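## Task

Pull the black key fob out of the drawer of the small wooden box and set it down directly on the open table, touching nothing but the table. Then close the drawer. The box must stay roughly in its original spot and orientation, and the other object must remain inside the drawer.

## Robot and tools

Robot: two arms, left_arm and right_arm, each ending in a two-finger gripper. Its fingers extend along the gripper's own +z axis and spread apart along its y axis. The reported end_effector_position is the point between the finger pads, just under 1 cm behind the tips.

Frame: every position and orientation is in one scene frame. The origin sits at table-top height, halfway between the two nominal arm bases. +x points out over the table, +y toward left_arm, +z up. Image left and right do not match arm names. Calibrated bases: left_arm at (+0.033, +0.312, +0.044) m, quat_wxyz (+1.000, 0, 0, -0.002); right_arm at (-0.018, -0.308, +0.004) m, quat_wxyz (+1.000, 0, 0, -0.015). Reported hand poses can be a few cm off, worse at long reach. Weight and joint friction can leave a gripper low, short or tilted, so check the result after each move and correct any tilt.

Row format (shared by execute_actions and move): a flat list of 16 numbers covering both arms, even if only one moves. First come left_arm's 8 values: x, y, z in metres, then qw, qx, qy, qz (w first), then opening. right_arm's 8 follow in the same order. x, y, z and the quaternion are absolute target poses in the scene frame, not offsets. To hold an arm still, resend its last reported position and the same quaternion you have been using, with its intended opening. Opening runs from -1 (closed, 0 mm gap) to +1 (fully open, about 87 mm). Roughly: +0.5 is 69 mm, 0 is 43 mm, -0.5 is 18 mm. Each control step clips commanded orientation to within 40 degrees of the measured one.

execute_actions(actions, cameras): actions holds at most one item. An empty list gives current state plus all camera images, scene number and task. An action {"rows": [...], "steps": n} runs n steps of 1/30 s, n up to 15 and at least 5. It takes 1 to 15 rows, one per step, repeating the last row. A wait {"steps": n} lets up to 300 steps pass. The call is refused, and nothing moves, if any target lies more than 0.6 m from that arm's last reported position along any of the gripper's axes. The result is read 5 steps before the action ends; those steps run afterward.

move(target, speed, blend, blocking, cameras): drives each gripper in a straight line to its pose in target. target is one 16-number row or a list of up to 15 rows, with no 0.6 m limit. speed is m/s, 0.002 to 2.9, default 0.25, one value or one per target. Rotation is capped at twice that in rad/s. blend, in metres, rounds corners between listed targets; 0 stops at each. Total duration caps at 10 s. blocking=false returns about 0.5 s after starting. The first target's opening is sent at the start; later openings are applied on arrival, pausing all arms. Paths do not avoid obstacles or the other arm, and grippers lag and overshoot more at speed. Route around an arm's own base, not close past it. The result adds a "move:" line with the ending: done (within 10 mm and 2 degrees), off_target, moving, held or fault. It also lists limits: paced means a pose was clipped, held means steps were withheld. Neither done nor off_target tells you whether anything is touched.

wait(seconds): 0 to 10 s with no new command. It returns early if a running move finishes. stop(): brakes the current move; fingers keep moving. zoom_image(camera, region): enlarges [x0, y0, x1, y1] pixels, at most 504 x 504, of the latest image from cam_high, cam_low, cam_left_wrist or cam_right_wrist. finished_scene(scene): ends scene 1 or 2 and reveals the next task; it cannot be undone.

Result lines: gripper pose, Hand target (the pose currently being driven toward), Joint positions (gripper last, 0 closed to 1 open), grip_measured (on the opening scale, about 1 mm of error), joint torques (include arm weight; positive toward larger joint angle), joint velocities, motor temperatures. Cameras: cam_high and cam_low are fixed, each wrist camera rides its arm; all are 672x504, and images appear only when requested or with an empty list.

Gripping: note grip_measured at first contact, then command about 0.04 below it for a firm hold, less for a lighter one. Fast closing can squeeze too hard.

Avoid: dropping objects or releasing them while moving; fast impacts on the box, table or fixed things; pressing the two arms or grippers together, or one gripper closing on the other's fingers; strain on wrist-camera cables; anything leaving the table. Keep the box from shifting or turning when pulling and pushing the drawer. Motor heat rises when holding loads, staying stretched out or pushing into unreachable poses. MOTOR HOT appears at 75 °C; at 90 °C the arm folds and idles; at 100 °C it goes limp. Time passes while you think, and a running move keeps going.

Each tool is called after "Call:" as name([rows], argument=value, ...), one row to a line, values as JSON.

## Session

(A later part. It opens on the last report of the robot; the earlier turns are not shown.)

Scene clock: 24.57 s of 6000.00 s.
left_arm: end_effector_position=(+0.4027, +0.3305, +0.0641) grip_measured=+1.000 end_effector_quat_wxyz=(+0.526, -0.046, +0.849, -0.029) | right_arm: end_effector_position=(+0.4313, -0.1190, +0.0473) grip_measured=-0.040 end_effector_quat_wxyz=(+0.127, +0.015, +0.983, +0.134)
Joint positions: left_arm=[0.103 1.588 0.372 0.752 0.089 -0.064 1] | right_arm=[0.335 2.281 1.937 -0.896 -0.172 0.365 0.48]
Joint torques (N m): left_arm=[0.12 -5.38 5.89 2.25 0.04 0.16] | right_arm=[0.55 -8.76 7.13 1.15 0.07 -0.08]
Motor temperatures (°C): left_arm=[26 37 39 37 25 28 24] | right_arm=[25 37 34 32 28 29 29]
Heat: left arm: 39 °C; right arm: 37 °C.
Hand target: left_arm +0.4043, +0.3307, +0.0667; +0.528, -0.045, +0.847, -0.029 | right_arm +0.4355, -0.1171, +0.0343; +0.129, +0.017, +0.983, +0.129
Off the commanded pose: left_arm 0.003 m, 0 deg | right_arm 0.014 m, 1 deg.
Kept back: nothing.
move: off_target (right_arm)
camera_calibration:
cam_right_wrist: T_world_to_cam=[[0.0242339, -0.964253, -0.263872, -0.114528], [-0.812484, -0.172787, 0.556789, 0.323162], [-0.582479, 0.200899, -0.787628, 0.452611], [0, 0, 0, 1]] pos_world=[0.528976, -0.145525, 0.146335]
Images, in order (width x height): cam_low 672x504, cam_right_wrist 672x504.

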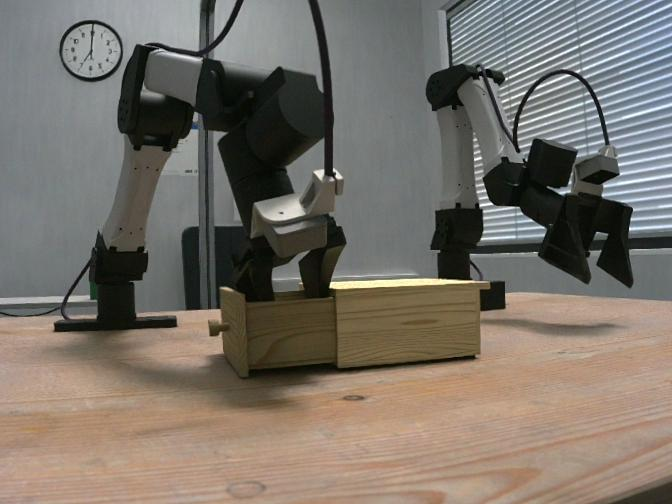

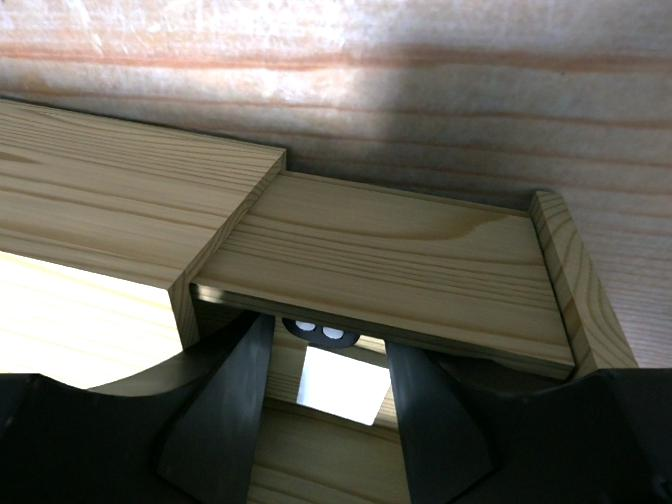

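Call:
move([
  [0.4044,0.3307,0.0667,0.528,-0.045,0.847,-0.029,1,0.435,-0.124,0.062,0.1294,0.0170,0.9829,0.1294,-0.02],
  [0.4044,0.3307,0.0667,0.528,-0.045,0.847,-0.029,1,0.421,-0.124,0.060,0.1294,0.0170,0.9829,0.1294,-0.02],
  [0.4044,0.3307,0.0667,0.528,-0.045,0.847,-0.029,1,0.421,-0.117,0.034,0.1294,0.0170,0.9829,0.1294,-0.02],
], speed=[0.06,0.06,0.05], cameras=["cam_right_wrist","cam_low","cam_high"])

Call:
zoom_image(camera="cam_low", region=[150, 160, 400, 400])

Call:
zoom_image(camera="cam_right_wrist", region=[150, 220, 550, 500])

Call:
zoom_image(camera="cam_high", region=[220, 130, 400, 290])

Scene clock: 27.27 s of 6000.00 s.
left_arm: end_effector_position=(+0.4027, +0.3305, +0.0641) grip_measured=+1.000 end_effector_quat_wxyz=(+0.526, -0.046, +0.849, -0.029) | right_arm: end_effector_position=(+0.4184, -0.1197, +0.0385) grip_measured=-0.021 end_effector_quat_wxyz=(+0.116, +0.017, +0.984, +0.133)
Joint positions: left_arm=[0.103 1.588 0.372 0.752 0.089 -0.064 1] | right_arm=[0.34 2.253 1.856 -0.863 -0.176 0.372 0.489]
Joint torques (N m): left_arm=[0.12 -5.38 5.87 2.24 0.04 0.17] | right_arm=[1.07 -10.8 4.94 1.18 0.12 -0.04]
Heat: left arm: 39 °C; right arm: 37 °C.
Hand target: left_arm +0.4043, +0.3307, +0.0667; +0.528, -0.045, +0.847, -0.029 | right_arm +0.4209, -0.1170, +0.0341; +0.129, +0.017, +0.983, +0.129
Off the commanded pose: left_arm 0.003 m, 0 deg | right_arm 0.006 m, 2 deg.
Kept back: nothing.
move: done
camera_calibration:
cam_right_wrist: T_world_to_cam=[[0.0181402, -0.964576, -0.263181, -0.114712], [-0.800291, -0.171794, 0.574475, 0.311841], [-0.599338, 0.2002, -0.775057, 0.444804], [0, 0, 0, 1]] pos_world=[0.518233, -0.146126, 0.135414]
Images, in order (width x height): cam_high 672x504, cam_low 672x504, cam_right_wrist 672x504.

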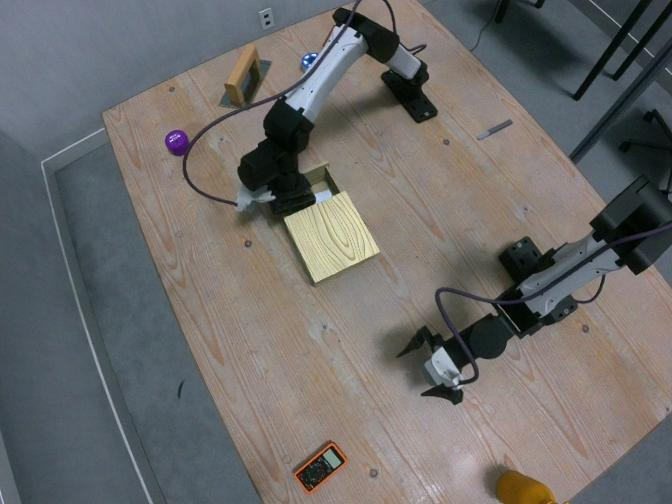

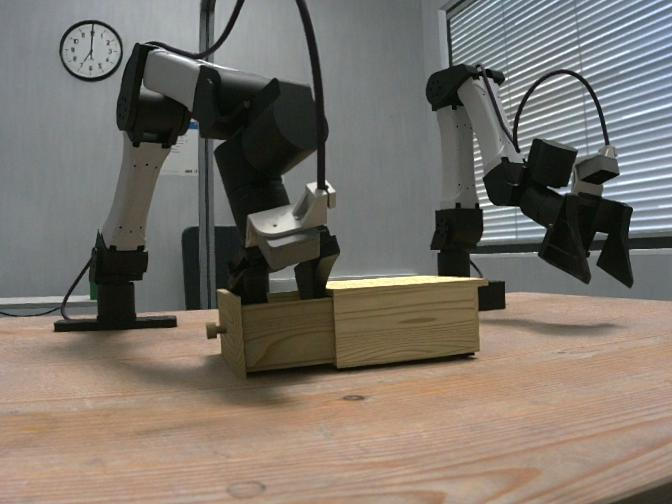

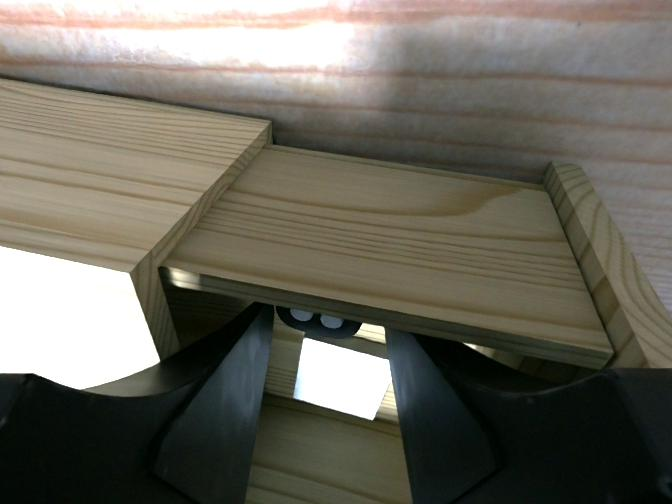

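Scaled by 2.016 from the camera's 672x504 image, which has a finer 960x720 frame.

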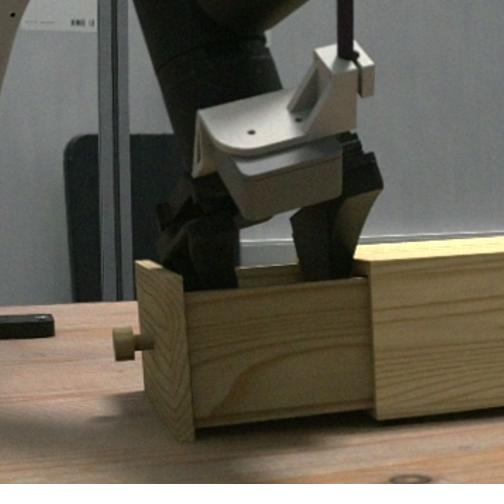

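Scaled by 1.260 from the camera's 672x504 image, which has a finer 960x720 frame.

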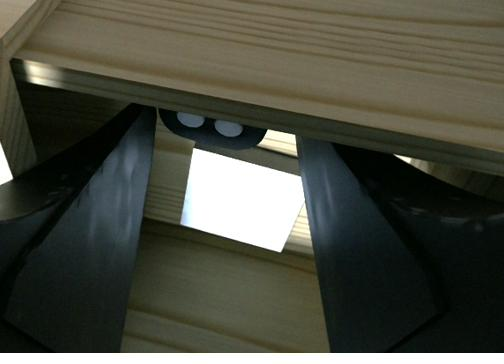

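Scaled by 2.800 from the camera's 672x504 image, which has a finer 960x720 frame.

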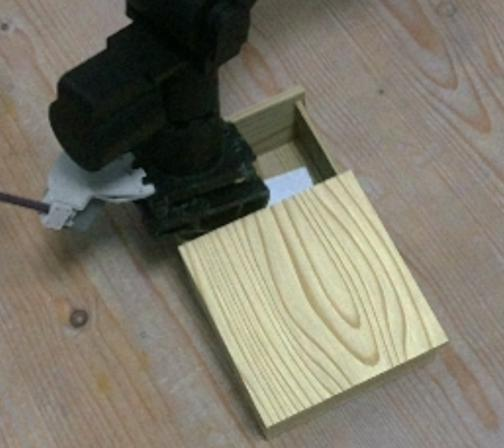

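Call:
move([
  [0.4044,0.3307,0.0667,0.528,-0.045,0.847,-0.029,1,0.419,-0.114,0.045,0.1294,0.0170,0.9829,0.1294,0.02],
  [0.4044,0.3307,0.0667,0.528,-0.045,0.847,-0.029,1,0.419,-0.111,0.027,0.1294,0.0170,0.9829,0.1294,0.02],
], speed=[0.06,0.05], cameras=["cam_right_wrist"])

Call:
zoom_image(camera="cam_right_wrist", region=[150, 220, 550, 500])

Scene clock: 28.90 s of 6000.00 s.
left_arm: end_effector_position=(+0.4027, +0.3305, +0.0641) grip_measured=+1.000 end_effector_quat_wxyz=(+0.526, -0.046, +0.849, -0.029) | right_arm: end_effector_position=(+0.4188, -0.1202, +0.0383) grip_measured=+0.018 end_effector_quat_wxyz=(+0.122, +0.017, +0.984, +0.132)
Joint positions: left_arm=[0.103 1.588 0.372 0.752 0.089 -0.064 1] | right_arm=[0.341 2.243 1.839 -0.846 -0.169 0.374 0.509]
Joint torques (N m): left_arm=[0.14 -5.31 5.87 2.25 0.04 0.17] | right_arm=[2.28 -9.74 4.55 1.26 0.09 0.09]
Heat: left arm: 39 °C; right arm: 38 °C.
Hand target: left_arm +0.4043, +0.3307, +0.0667; +0.528, -0.045, +0.847, -0.029 | right_arm +0.4186, -0.1113, +0.0274; +0.128, +0.017, +0.983, +0.129
Off the commanded pose: left_arm 0.003 m, 0 deg | right_arm 0.015 m, 1 deg.
Kept back: nothing.
move: off_target (right_arm)
camera_calibration:
cam_right_wrist: T_world_to_cam=[[0.0187681, -0.965353, -0.260272, -0.115665], [-0.806991, -0.16831, 0.566072, 0.31573], [-0.590266, 0.199413, -0.78219, 0.441322], [0, 0, 0, 1]] pos_world=[0.517459, -0.146523, 0.136367]
Images, in order (width x height): cam_right_wrist 672x504.

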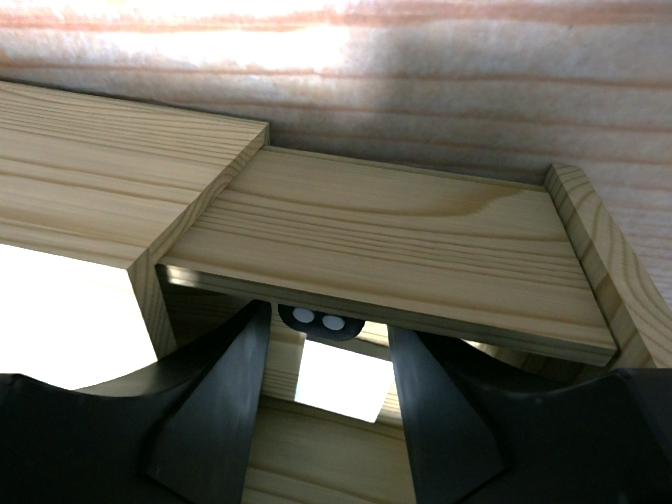

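Scaled by 1.260 from the camera's 672x504 image, which has a finer 960x720 frame.

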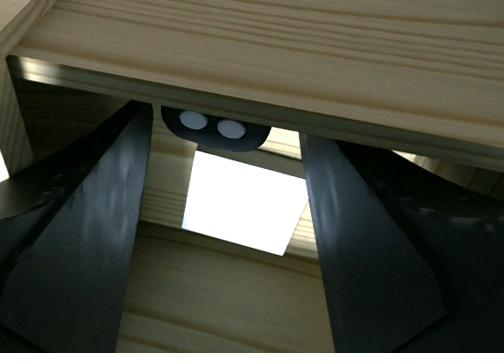

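Call:
move([
  [0.4044,0.3307,0.0667,0.528,-0.045,0.847,-0.029,1,0.419,-0.117,0.032,0.1294,0.0170,0.9829,0.1294,0.02],
  [0.4044,0.3307,0.0667,0.528,-0.045,0.847,-0.029,1,0.419,-0.117,0.032,0.1294,0.0170,0.9829,0.1294,-0.25],
], speed=[0.06,0.05], cameras=["cam_right_wrist"])

Call:
zoom_image(camera="cam_right_wrist", region=[150, 220, 550, 500])

Scene clock: 30.33 s of 6000.00 s.
left_arm: end_effector_position=(+0.4027, +0.3305, +0.0641) grip_measured=+1.000 end_effector_quat_wxyz=(+0.526, -0.046, +0.849, -0.029) | right_arm: end_effector_position=(+0.4199, -0.1200, +0.0378) grip_measured=-0.177 end_effector_quat_wxyz=(+0.125, +0.018, +0.983, +0.132)
Joint positions: left_arm=[0.103 1.588 0.372 0.752 0.089 -0.064 1] | right_arm=[0.341 2.242 1.835 -0.837 -0.168 0.376 0.412]
Joint torques (N m): left_arm=[0.06 -5.39 5.9 2.25 0.03 0.15] | right_arm=[1.11 -10.55 5.11 1.09 0.05 -0.08]
Heat: left arm: 39 °C; right arm: 38 °C.
Hand target: left_arm +0.4043, +0.3307, +0.0667; +0.528, -0.045, +0.847, -0.029 | right_arm +0.4190, -0.1171, +0.0322; +0.129, +0.017, +0.983, +0.129
Off the commanded pose: left_arm 0.003 m, 0 deg | right_arm 0.007 m, 1 deg.
Kept back: nothing.
move: done
camera_calibration:
cam_right_wrist: T_world_to_cam=[[0.017697, -0.965059, -0.261434, -0.115104], [-0.810356, -0.167007, 0.561634, 0.318664], [-0.585671, 0.201916, -0.784996, 0.44002], [0, 0, 0, 1]] pos_world=[0.517975, -0.14671, 0.13635]
Images, in order (width x height): cam_right_wrist 672x504.

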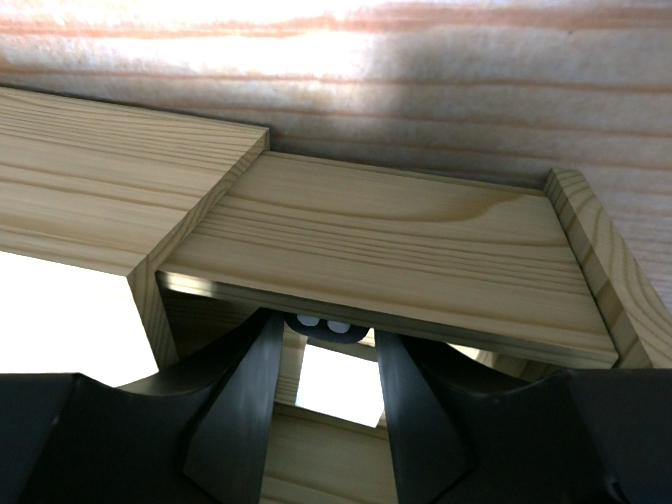

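Scaled by 1.260 from the camera's 672x504 image, which has a finer 960x720 frame.

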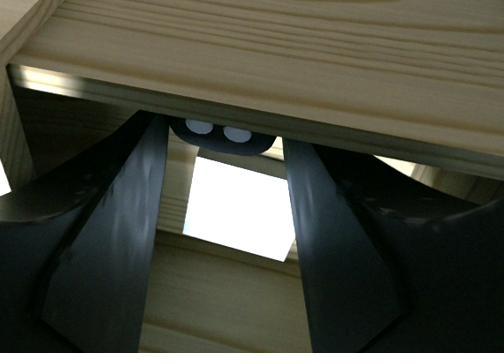

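Call:
move([
  [0.4044,0.3307,0.0667,0.528,-0.045,0.847,-0.029,1,0.419,-0.119,0.032,0.1294,0.0170,0.9829,0.1294,-0.32],
  [0.4044,0.3307,0.0667,0.528,-0.045,0.847,-0.029,1,0.418,-0.126,0.065,0.1294,0.0170,0.9829,0.1294,-0.32],
  [0.4044,0.3307,0.0667,0.528,-0.045,0.847,-0.029,1,0.418,-0.150,0.16,0.1294,0.0170,0.9829,0.1294,-0.32],
], speed=[0.06,0.05,0.12], cameras=["cam_right_wrist","cam_low","cam_high"])

Scene clock: 33.83 s of 6000.00 s.
left_arm: end_effector_position=(+0.4027, +0.3305, +0.0641) grip_measured=+1.000 end_effector_quat_wxyz=(+0.526, -0.046, +0.849, -0.029) | right_arm: end_effector_position=(+0.4141, -0.1496, +0.1459) grip_measured=-0.177 end_effector_quat_wxyz=(+0.113, +0.021, +0.986, +0.121)
Joint positions: left_arm=[0.103 1.588 0.372 0.752 0.089 -0.064 1] | right_arm=[0.288 2.241 2.273 -1.315 -0.168 0.326 0.412]
Joint torques (N m): left_arm=[0.13 -5.38 5.87 2.25 0.03 0.16] | right_arm=[-0.46 -11.19 10.8 0.65 -0.2 -0.23]
Heat: left arm: 39 °C; right arm: 38 °C.
Hand target: left_arm +0.4043, +0.3307, +0.0667; +0.528, -0.045, +0.847, -0.029 | right_arm +0.4177, -0.1500, +0.1599; +0.130, +0.017, +0.983, +0.129
Off the commanded pose: left_arm 0.003 m, 0 deg | right_arm 0.015 m, 2 deg.
Kept back: nothing.
move: off_target (right_arm)
camera_calibration:
cam_right_wrist: T_world_to_cam=[[0.00566284, -0.970802, -0.239817, -0.114293], [-0.79684, -0.149274, 0.58546, 0.241881], [-0.604164, 0.187781, -0.774419, 0.531393], [0, 0, 0, 1]] pos_world=[0.514436, -0.174634, 0.2425]
Images, in order (width x height): cam_high 672x504, cam_low 672x504, cam_right_wrist 672x504.

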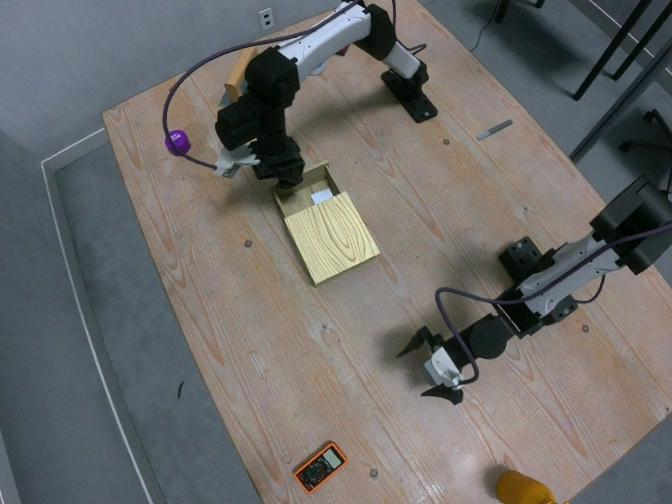

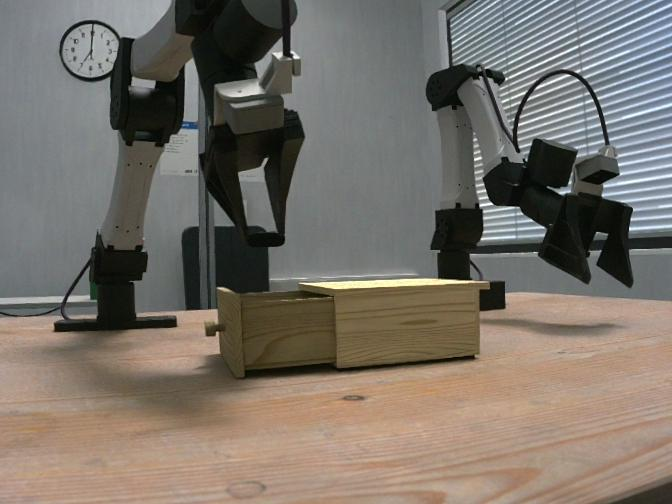

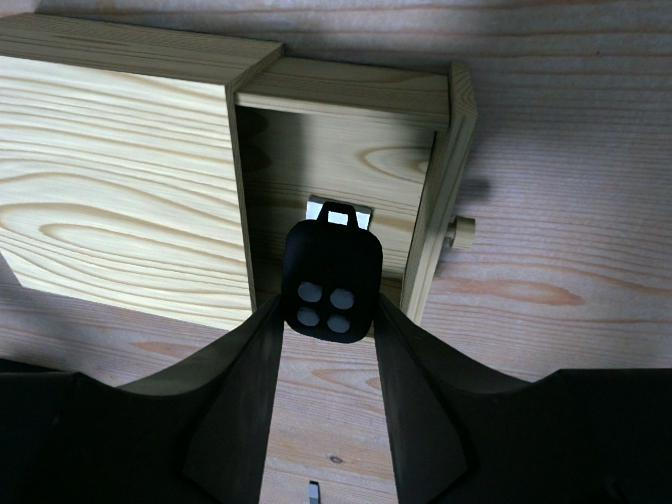

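Call:
move([
  [0.4044,0.3307,0.0667,0.528,-0.045,0.847,-0.029,1,0.41,-0.35,0.15,0.1294,0.0170,0.9829,0.1294,-0.32],
  [0.4044,0.3307,0.0667,0.528,-0.045,0.847,-0.029,1,0.41,-0.35,0.055,0.1294,0.0170,0.9829,0.1294,-0.32],
], speed=[0.2,0.1], blend=[0.02,0], cameras=["cam_right_wrist","cam_low","cam_high"])

Call:
zoom_image(camera="cam_low", region=[0, 160, 300, 400])

Scene clock: 36.80 s of 6000.00 s.
left_arm: end_effector_position=(+0.4027, +0.3305, +0.0641) grip_measured=+1.000 end_effector_quat_wxyz=(+0.526, -0.046, +0.849, -0.029) | right_arm: end_effector_position=(+0.4039, -0.3526, +0.0431) grip_measured=-0.177 end_effector_quat_wxyz=(+0.105, +0.028, +0.986, +0.127)
Joint positions: left_arm=[0.103 1.588 0.372 0.752 0.089 -0.064 1] | right_arm=[-0.182 2.194 1.79 -1.001 -0.289 -0.132 0.412]
Joint torques (N m): left_arm=[0.06 -5.34 5.89 2.25 0.03 0.17] | right_arm=[0.58 -12.41 6.93 0.66 -0.29 -0.27]
Heat: left arm: 40 °C; right arm: 40 °C.
Hand target: left_arm +0.4043, +0.3307, +0.0667; +0.528, -0.045, +0.847, -0.029 | right_arm +0.4099, -0.3499, +0.0551; +0.129, +0.017, +0.983, +0.129
Off the commanded pose: left_arm 0.003 m, 0 deg | right_arm 0.014 m, 3 deg.
Kept back: nothing.
move: off_target (right_arm)
camera_calibration:
cam_right_wrist: T_world_to_cam=[[-0.00727207, -0.967053, -0.254471, -0.328832], [-0.788462, -0.150973, 0.596268, 0.259182], [-0.615041, 0.204977, -0.761387, 0.49372], [0, 0, 0, 1]] pos_world=[0.505622, -0.38007, 0.137692]
Images, in order (width x height): cam_high 672x504, cam_low 672x504, cam_right_wrist 672x504.

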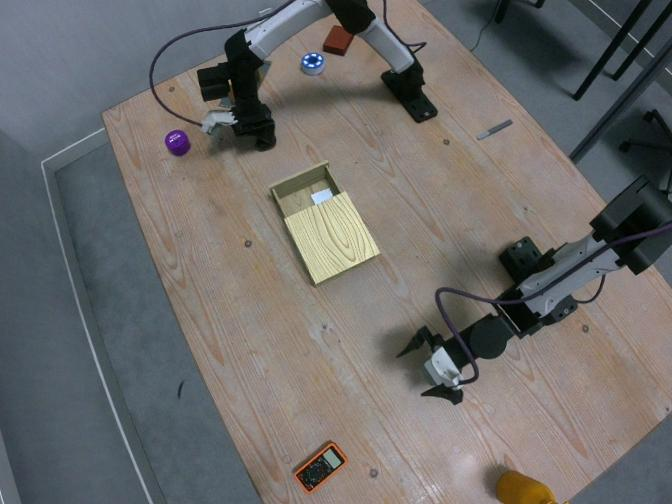

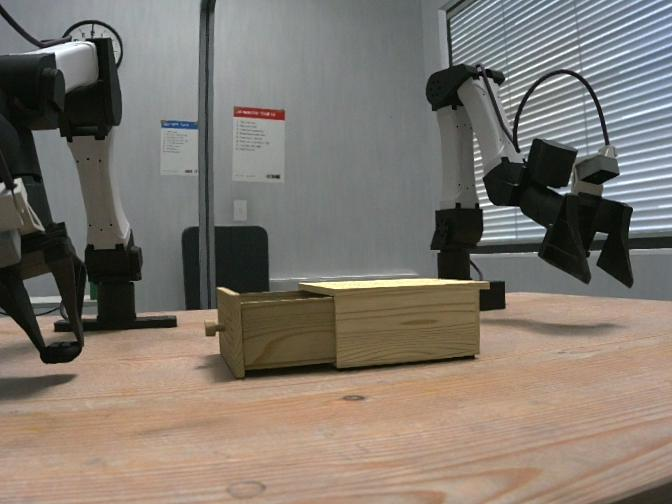

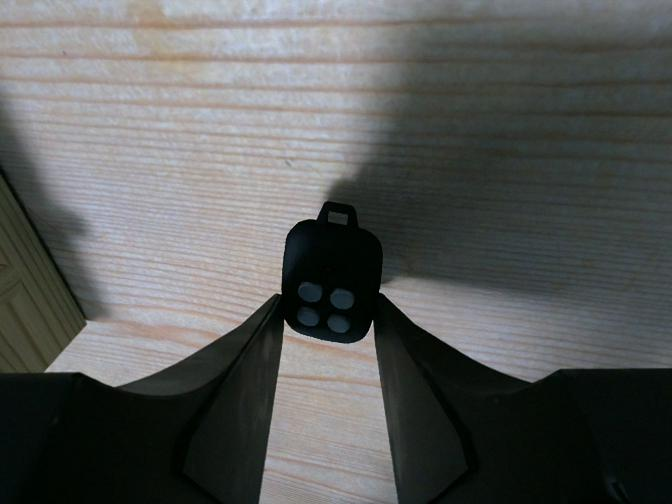

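Scaled by 1.680 from the camera's 672x504 image, which has a finer 960x720 frame.

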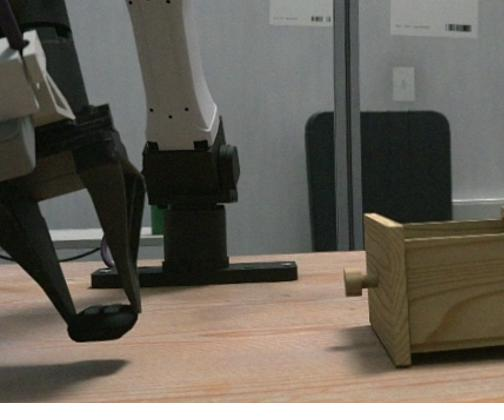

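Call:
move([
  [0.4044,0.3307,0.0667,0.528,-0.045,0.847,-0.029,1,0.41,-0.35,0.038,0.149,0.0170,0.980,0.1294,-0.32],
], speed=[0.04], cameras=["cam_right_wrist","cam_low"])

Call:
zoom_image(camera="cam_low", region=[0, 260, 200, 420])

Scene clock: 37.83 s of 6000.00 s.
left_arm: end_effector_position=(+0.4027, +0.3305, +0.0641) grip_measured=+1.000 end_effector_quat_wxyz=(+0.526, -0.046, +0.849, -0.029) | right_arm: end_effector_position=(+0.3994, -0.3500, +0.0251) grip_measured=-0.177 end_effector_quat_wxyz=(+0.113, +0.026, +0.985, +0.130)
Joint positions: left_arm=[0.103 1.588 0.372 0.752 0.089 -0.064 1] | right_arm=[-0.182 2.174 1.683 -0.899 -0.298 -0.132 0.411]
Joint torques (N m): left_arm=[0.09 -5.31 5.87 2.25 0.04 0.16] | right_arm=[0.21 -12.75 6.26 0.92 -0.32 -0.24]
Heat: left arm: 40 °C; right arm: 40 °C.
Hand target: left_arm +0.4043, +0.3307, +0.0667; +0.528, -0.045, +0.847, -0.029 | right_arm +0.4096, -0.3499, +0.0382; +0.148, +0.017, +0.980, +0.130
Off the commanded pose: left_arm 0.003 m, 0 deg | right_arm 0.017 m, 4 deg.
Kept back: nothing.
move: off_target (right_arm)
camera_calibration:
cam_right_wrist: T_world_to_cam=[[-0.00126991, -0.965627, -0.259928, -0.332755], [-0.798374, -0.15554, 0.581727, 0.269587], [-0.60216, 0.208259, -0.770734, 0.47287], [0, 0, 0, 1]] pos_world=[0.499552, -0.377865, 0.121138]
Images, in order (width x height): cam_low 672x504, cam_right_wrist 672x504.

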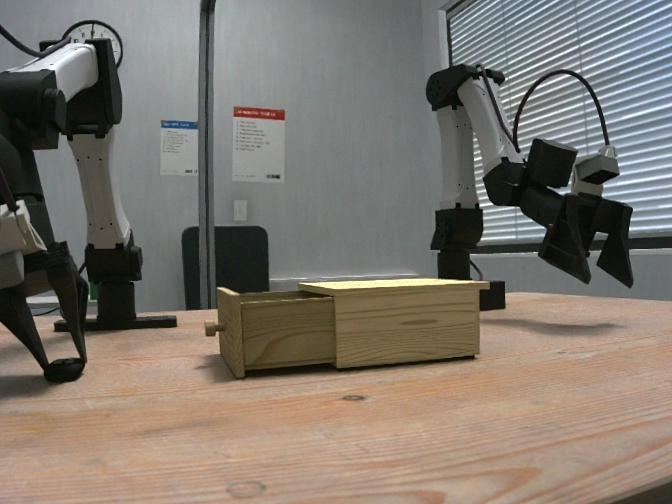

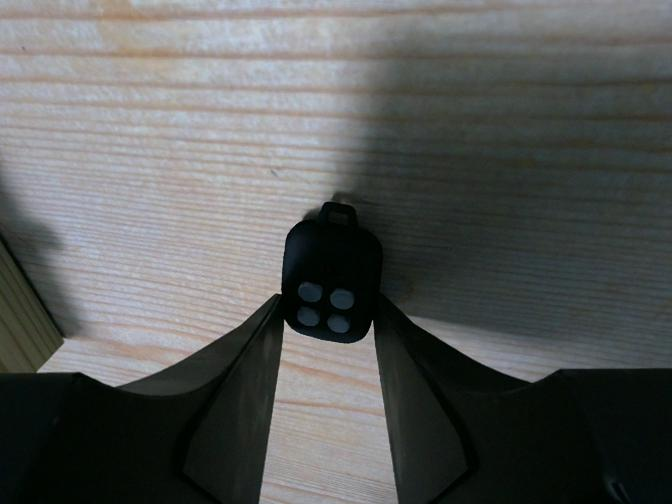

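Scaled by 2.520 from the camera's 672x504 image, which has a finer 960x720 frame.

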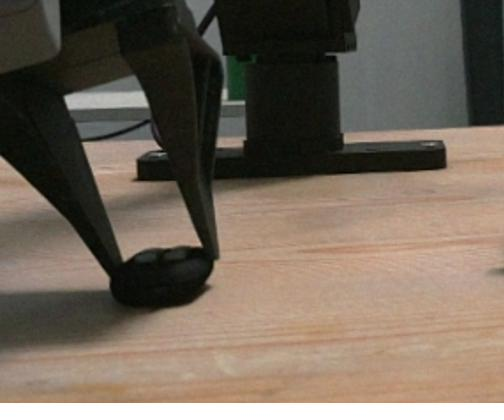

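Call:
move([
  [0.4044,0.3307,0.0667,0.528,-0.045,0.847,-0.029,1,0.41,-0.35,0.030,0.149,0.0170,0.980,0.1294,-0.32],
], speed=[0.03], cameras=["cam_right_wrist","cam_low"])

Call:
zoom_image(camera="cam_low", region=[0, 260, 200, 420])

Scene clock: 38.77 s of 6000.00 s.
left_arm: end_effector_position=(+0.4027, +0.3305, +0.0641) grip_measured=+1.000 end_effector_quat_wxyz=(+0.526, -0.046, +0.849, -0.029) | right_arm: end_effector_position=(+0.3995, -0.3500, +0.0246) grip_measured=-0.177 end_effector_quat_wxyz=(+0.118, +0.025, +0.984, +0.130)
Joint positions: left_arm=[0.103 1.588 0.372 0.752 0.089 -0.064 1] | right_arm=[-0.182 2.167 1.669 -0.883 -0.298 -0.132 0.411]
Joint torques (N m): left_arm=[0.12 -5.34 5.89 2.26 0.04 0.17] | right_arm=[0.35 -11.45 5.71 1.06 -0.29 -0.23]
Heat: left arm: 40 °C; right arm: 40 °C.
Hand target: left_arm +0.4043, +0.3307, +0.0667; +0.528, -0.045, +0.847, -0.029 | right_arm +0.4097, -0.3500, +0.0304; +0.148, +0.017, +0.980, +0.129
Off the commanded pose: left_arm 0.003 m, 0 deg | right_arm 0.012 m, 4 deg.
Kept back: nothing.
move: off_target (right_arm)
camera_calibration:
cam_right_wrist: T_world_to_cam=[[0.00090556, -0.966105, -0.258149, -0.333902], [-0.803315, -0.154445, 0.575179, 0.272339], [-0.595553, 0.206855, -0.776227, 0.469635], [0, 0, 0, 1]] pos_world=[0.498769, -0.377669, 0.121703]
Images, in order (width x height): cam_low 672x504, cam_right_wrist 672x504.

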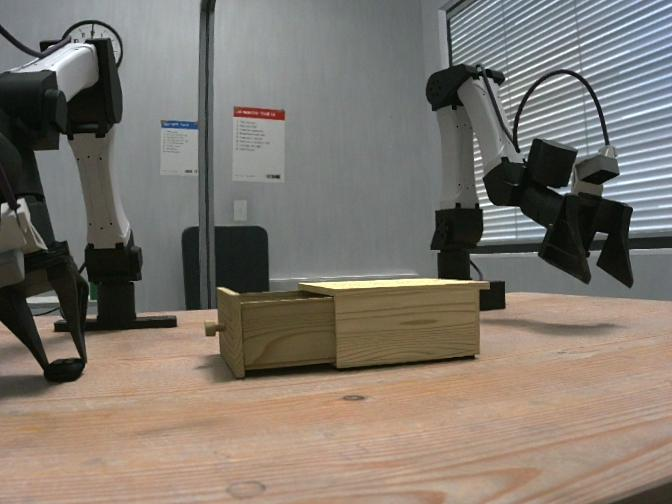

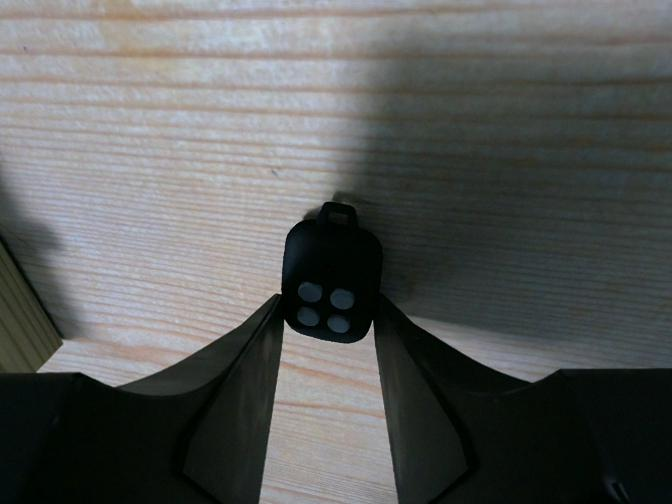

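Scaled by 2.520 from the camera's 672x504 image, which has a finer 960x720 frame.

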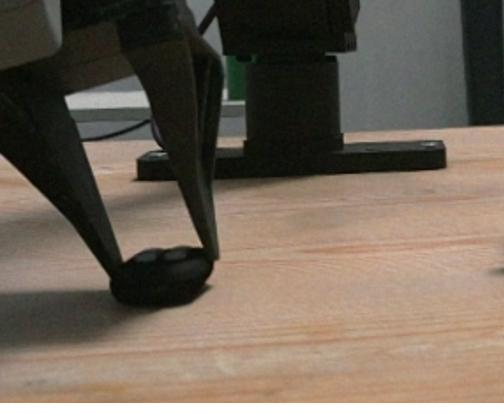

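Call:
move([
  [0.4044,0.3307,0.0667,0.528,-0.045,0.847,-0.029,1,0.41,-0.35,0.030,0.149,0.0170,0.980,0.1294,-0.1],
  [0.4044,0.3307,0.0667,0.528,-0.045,0.847,-0.029,1,0.41,-0.35,0.030,0.149,0.0170,0.980,0.1294,0.3],
  [0.4044,0.3307,0.0667,0.528,-0.045,0.847,-0.029,1,0.40,-0.355,0.15,0.149,0.0170,0.980,0.1294,0.3],
], speed=[0.03,0.03,0.12], cameras=["cam_right_wrist","cam_low","cam_high"])

Call:
zoom_image(camera="cam_high", region=[220, 80, 400, 300])

Scene clock: 42.57 s of 6000.00 s.
left_arm: end_effector_position=(+0.4027, +0.3305, +0.0641) grip_measured=+1.000 end_effector_quat_wxyz=(+0.526, -0.046, +0.849, -0.029) | right_arm: end_effector_position=(+0.3968, -0.3496, +0.1279) grip_measured=+0.300 end_effector_quat_wxyz=(+0.120, +0.023, +0.983, +0.139)
Joint positions: left_arm=[0.103 1.588 0.372 0.752 0.089 -0.064 1] | right_arm=[-0.189 2.126 2.014 -1.27 -0.319 -0.143 0.65]
Joint torques (N m): left_arm=[0.09 -5.34 5.86 2.25 0.04 0.16] | right_arm=[-0.83 -12.4 10.56 0.44 -0.14 -0.31]
Heat: left arm: 40 °C; right arm: 41 °C.
Hand target: left_arm +0.4043, +0.3307, +0.0667; +0.528, -0.045, +0.847, -0.029 | right_arm +0.3994, -0.3547, +0.1497; +0.149, +0.017, +0.980, +0.129
Off the commanded pose: left_arm 0.003 m, 0 deg | right_arm 0.023 m, 4 deg.
Kept back: nothing.
move: off_target (right_arm); target 2's new opening was sent with right_arm's hand 0.011 m and 4 deg from that target
camera_calibration:
cam_right_wrist: T_world_to_cam=[[0.00898761, -0.961479, -0.27473, -0.306324], [-0.805913, -0.169609, 0.567219, 0.207597], [-0.591966, 0.21631, -0.776393, 0.54988], [0, 0, 0, 1]] pos_world=[0.495568, -0.378259, 0.225014]
Images, in order (width x height): cam_high 672x504, cam_low 672x504, cam_right_wrist 672x504.

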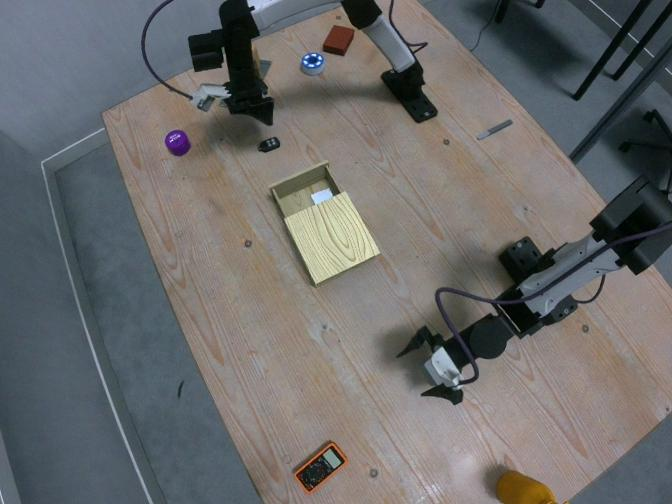

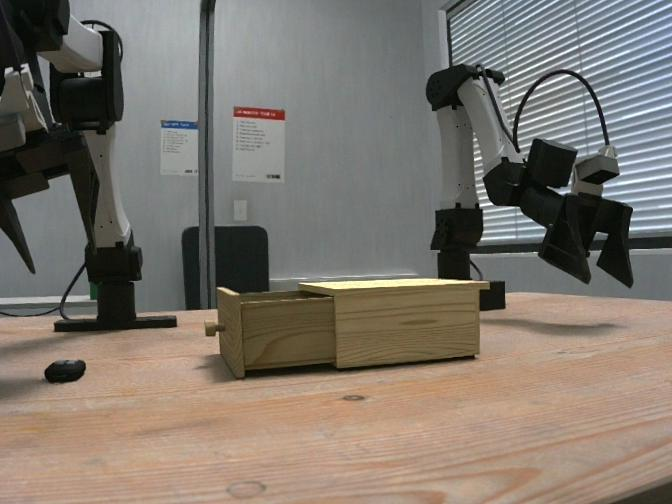

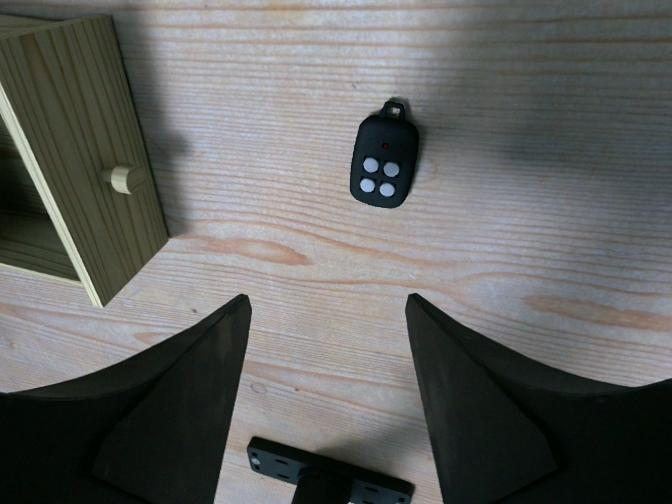

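Scaled by 2.291 from the camera's 672x504 image, which has a finer 960x720 frame.

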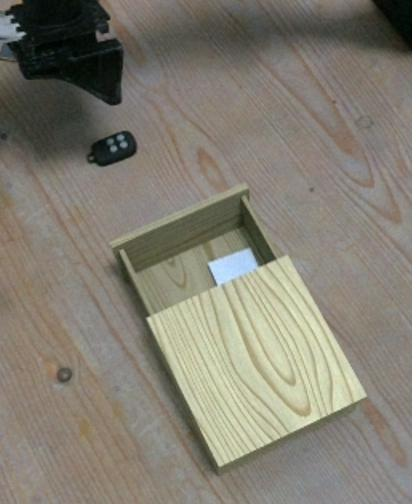

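Call:
move([
  [0.4044,0.3307,0.0667,0.528,-0.045,0.847,-0.029,1,0.405,-0.265,0.14,0.1305,0,0.9914,0,-1],
  [0.4044,0.3307,0.0667,0.528,-0.045,0.847,-0.029,1,0.405,-0.258,0.062,0.1305,0,0.9914,0,-1],
  [0.4044,0.3307,0.0667,0.528,-0.045,0.847,-0.029,1,0.405,-0.195,0.062,0.1305,0,0.9914,0,-1],
], speed=[0.15,0.1,0.06], cameras=["cam_right_wrist","cam_low","cam_high"])

Call:
zoom_image(camera="cam_low", region=[100, 160, 500, 400])

Scene clock: 47.57 s of 6000.00 s.
left_arm: end_effector_position=(+0.4027, +0.3305, +0.0641) grip_measured=+1.000 end_effector_quat_wxyz=(+0.526, -0.046, +0.849, -0.029) | right_arm: end_effector_position=(+0.3980, -0.2102, +0.0625) grip_measured=-0.973 end_effector_quat_wxyz=(+0.125, +0.000, +0.992, -0.015)
Joint positions: left_arm=[0.103 1.588 0.372 0.752 0.089 -0.064 1] | right_arm=[0.274 2.12 1.771 -0.985 0.089 0.232 0.013]
Joint torques (N m): left_arm=[0.08 -5.41 5.86 2.25 0.04 0.16] | right_arm=[1.94 -7.84 10.97 0.7 -0.15 0.06]
Motor temperatures (°C): left_arm=[26 38 40 39 25 28 24] | right_arm=[25 42 35 32 28 29 29]
Heat: left arm: 40 °C; right arm: 42 °C.
Hand target: left_arm +0.4043, +0.3307, +0.0667; +0.528, -0.045, +0.847, -0.029 | right_arm +0.4045, -0.1952, +0.0622; +0.131, +0.000, +0.991, +0.000
Off the commanded pose: left_arm 0.003 m, 0 deg | right_arm 0.017 m, 2 deg.
Kept back: nothing.
move: off_target (right_arm)
camera_calibration:
cam_right_wrist: T_world_to_cam=[[0.0175772, -0.999269, 0.0339606, -0.220855], [-0.808967, 0.00574768, 0.587826, 0.306036], [-0.587591, -0.0378053, -0.808274, 0.416641], [0, 0, 0, 1]] pos_world=[0.496269, -0.206701, 0.164364]
Images, in order (width x height): cam_high 672x504, cam_low 672x504, cam_right_wrist 672x504.

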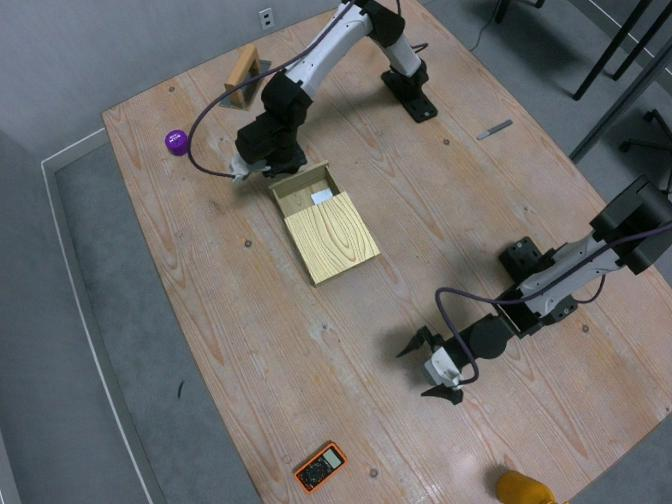

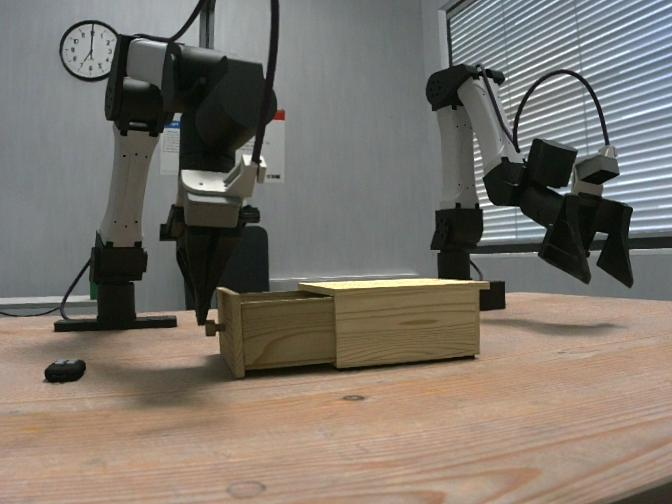

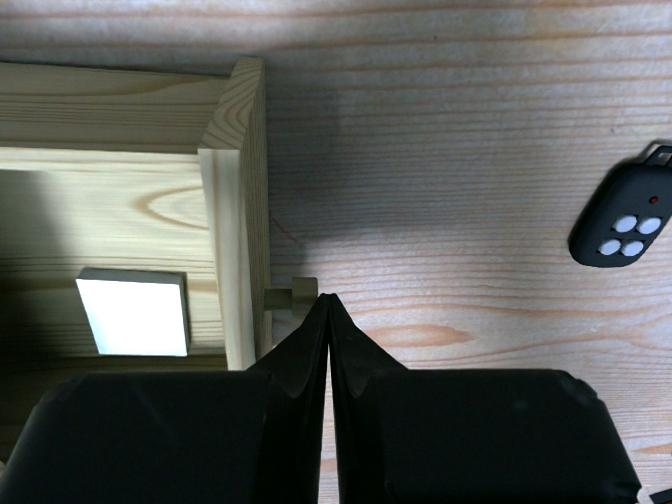

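Scaled by 1.260 from the camera's 672x504 image, which has a finer 960x720 frame.

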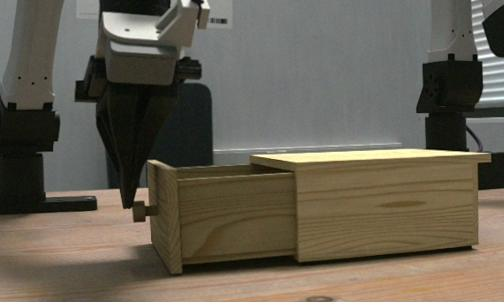

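Call:
move([
  [0.4044,0.3307,0.0667,0.528,-0.045,0.847,-0.029,1,0.405,-0.22,0.050,0.1305,0,0.9914,0,-1],
  [0.4044,0.3307,0.0667,0.528,-0.045,0.847,-0.029,1,0.405,-0.155,0.050,0.1305,0,0.9914,0,-1],
], speed=[0.06,0.05], cameras=["cam_right_wrist","cam_low","cam_high"])

Scene clock: 52.27 s of 6000.00 s.
left_arm: end_effector_position=(+0.4027, +0.3305, +0.0641) grip_measured=+1.000 end_effector_quat_wxyz=(+0.526, -0.046, +0.849, -0.029) | right_arm: end_effector_position=(+0.4011, -0.1849, +0.0541) grip_measured=-0.974 end_effector_quat_wxyz=(+0.130, +0.002, +0.991, -0.039)
Joint positions: left_arm=[0.103 1.588 0.372 0.752 0.089 -0.064 1] | right_arm=[0.348 2.172 1.817 -0.99 0.155 0.304 0.013]
Joint torques (N m): left_arm=[0.09 -5.37 5.89 2.25 0.04 0.16] | right_arm=[3.08 -7.8 11 0.78 -0.6 0.23]
Heat: left arm: 40 °C; right arm: 42 °C.
Hand target: left_arm +0.4043, +0.3307, +0.0667; +0.528, -0.045, +0.847, -0.029 | right_arm +0.4036, -0.1558, +0.0508; +0.130, -0.001, +0.991, +0.000
Off the commanded pose: left_arm 0.003 m, 0 deg | right_arm 0.030 m, 4 deg.
Kept back: nothing.
move: off_target (right_arm)
camera_calibration:
cam_right_wrist: T_world_to_cam=[[0.00708917, -0.996764, 0.0800738, -0.193293], [-0.815232, 0.0406115, 0.577709, 0.322894], [-0.579092, -0.0693742, -0.812305, 0.403575], [0, 0, 0, 1]] pos_world=[0.498311, -0.177783, 0.156765]
Images, in order (width x height): cam_high 672x504, cam_low 672x504, cam_right_wrist 672x504.

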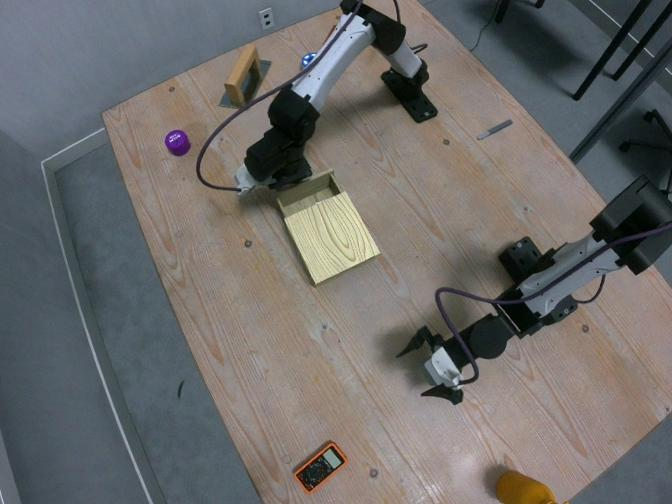

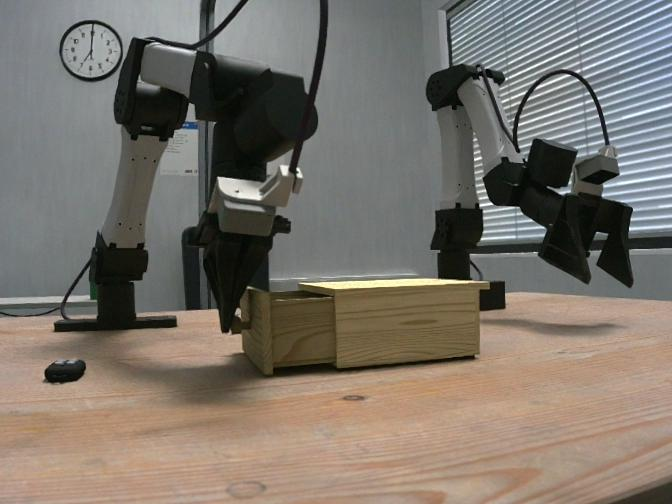

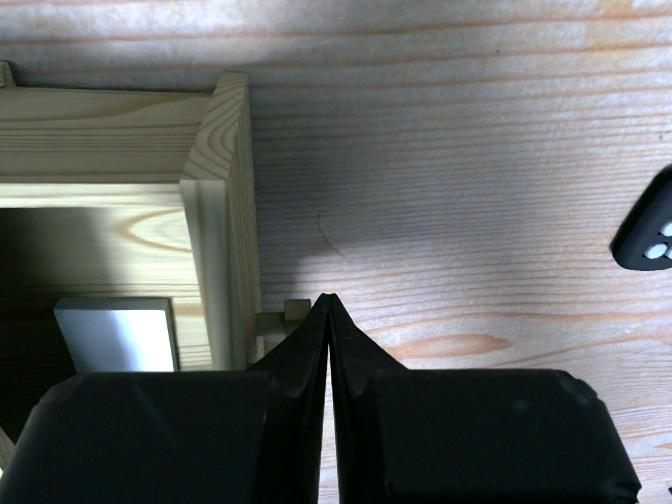

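Call:
move(target=[0.4044,0.3307,0.0667,0.528,-0.045,0.847,-0.029,1,0.405,-0.095,0.050,0.1305,0,0.9914,0,-1], speed=0.05, cameras=["cam_low","cam_high","cam_right_wrist"])

Call:
zoom_image(camera="cam_low", region=[200, 200, 500, 400])

Scene clock: 54.03 s of 6000.00 s.
left_arm: end_effector_position=(+0.4027, +0.3305, +0.0641) grip_measured=+1.000 end_effector_quat_wxyz=(+0.526, -0.046, +0.849, -0.029) | right_arm: end_effector_position=(+0.3989, -0.1305, +0.0551) grip_measured=-0.974 end_effector_quat_wxyz=(+0.123, +0.000, +0.991, -0.046)
Joint positions: left_arm=[0.103 1.588 0.372 0.752 0.089 -0.064 1] | right_arm=[0.466 2.282 2.003 -1.106 0.186 0.418 0.013]
Joint torques (N m): left_arm=[0.09 -5.37 5.86 2.25 0.03 0.17] | right_arm=[3.38 -8.32 10.86 0.94 -0.56 0.24]
Heat: left arm: 40 °C; right arm: 42 °C.
Hand target: left_arm +0.4043, +0.3307, +0.0667; +0.528, -0.045, +0.847, -0.029 | right_arm +0.4030, -0.0962, +0.0514; +0.130, -0.001, +0.992, +0.000
Off the commanded pose: left_arm 0.003 m, 0 deg | right_arm 0.036 m, 5 deg.
Kept back: nothing.
move: off_target (right_arm)
camera_calibration:
cam_right_wrist: T_world_to_cam=[[0.00983099, -0.995481, 0.0944478, -0.140814], [-0.806272, 0.0479765, 0.589597, 0.315138], [-0.591464, -0.0819469, -0.802157, 0.409658], [0, 0, 0, 1]] pos_world=[0.497769, -0.121726, 0.156105]
Images, in order (width x height): cam_high 672x504, cam_low 672x504, cam_right_wrist 672x504.

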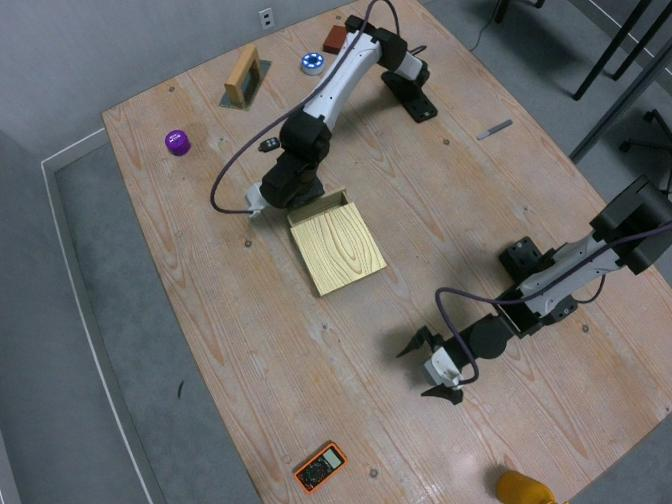

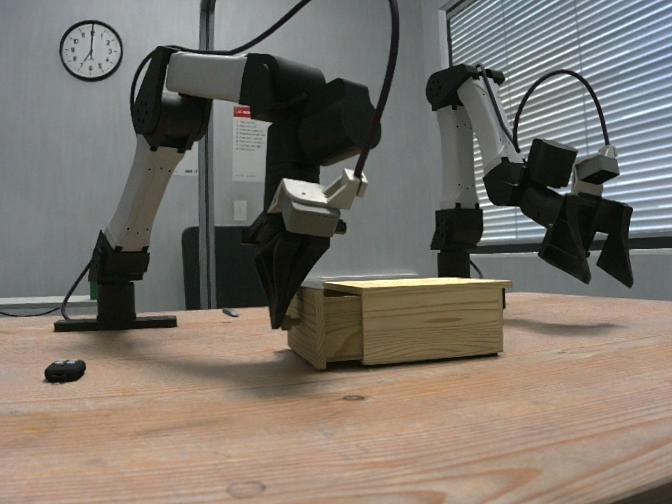

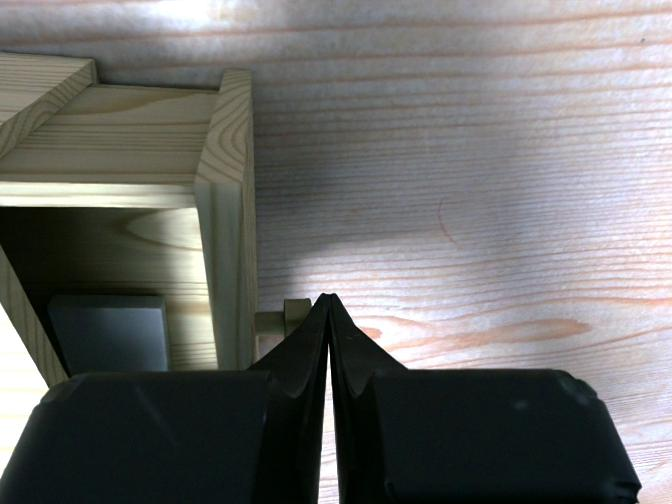

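Scaled by 1.680 from the camera's 672x504 image, which has a finer 960x720 frame.

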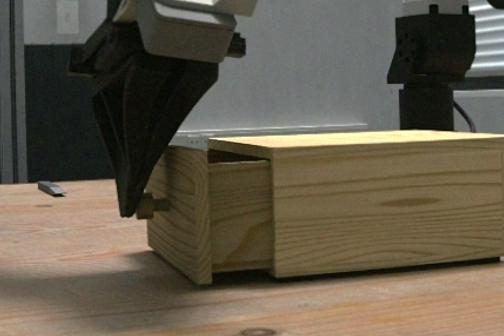

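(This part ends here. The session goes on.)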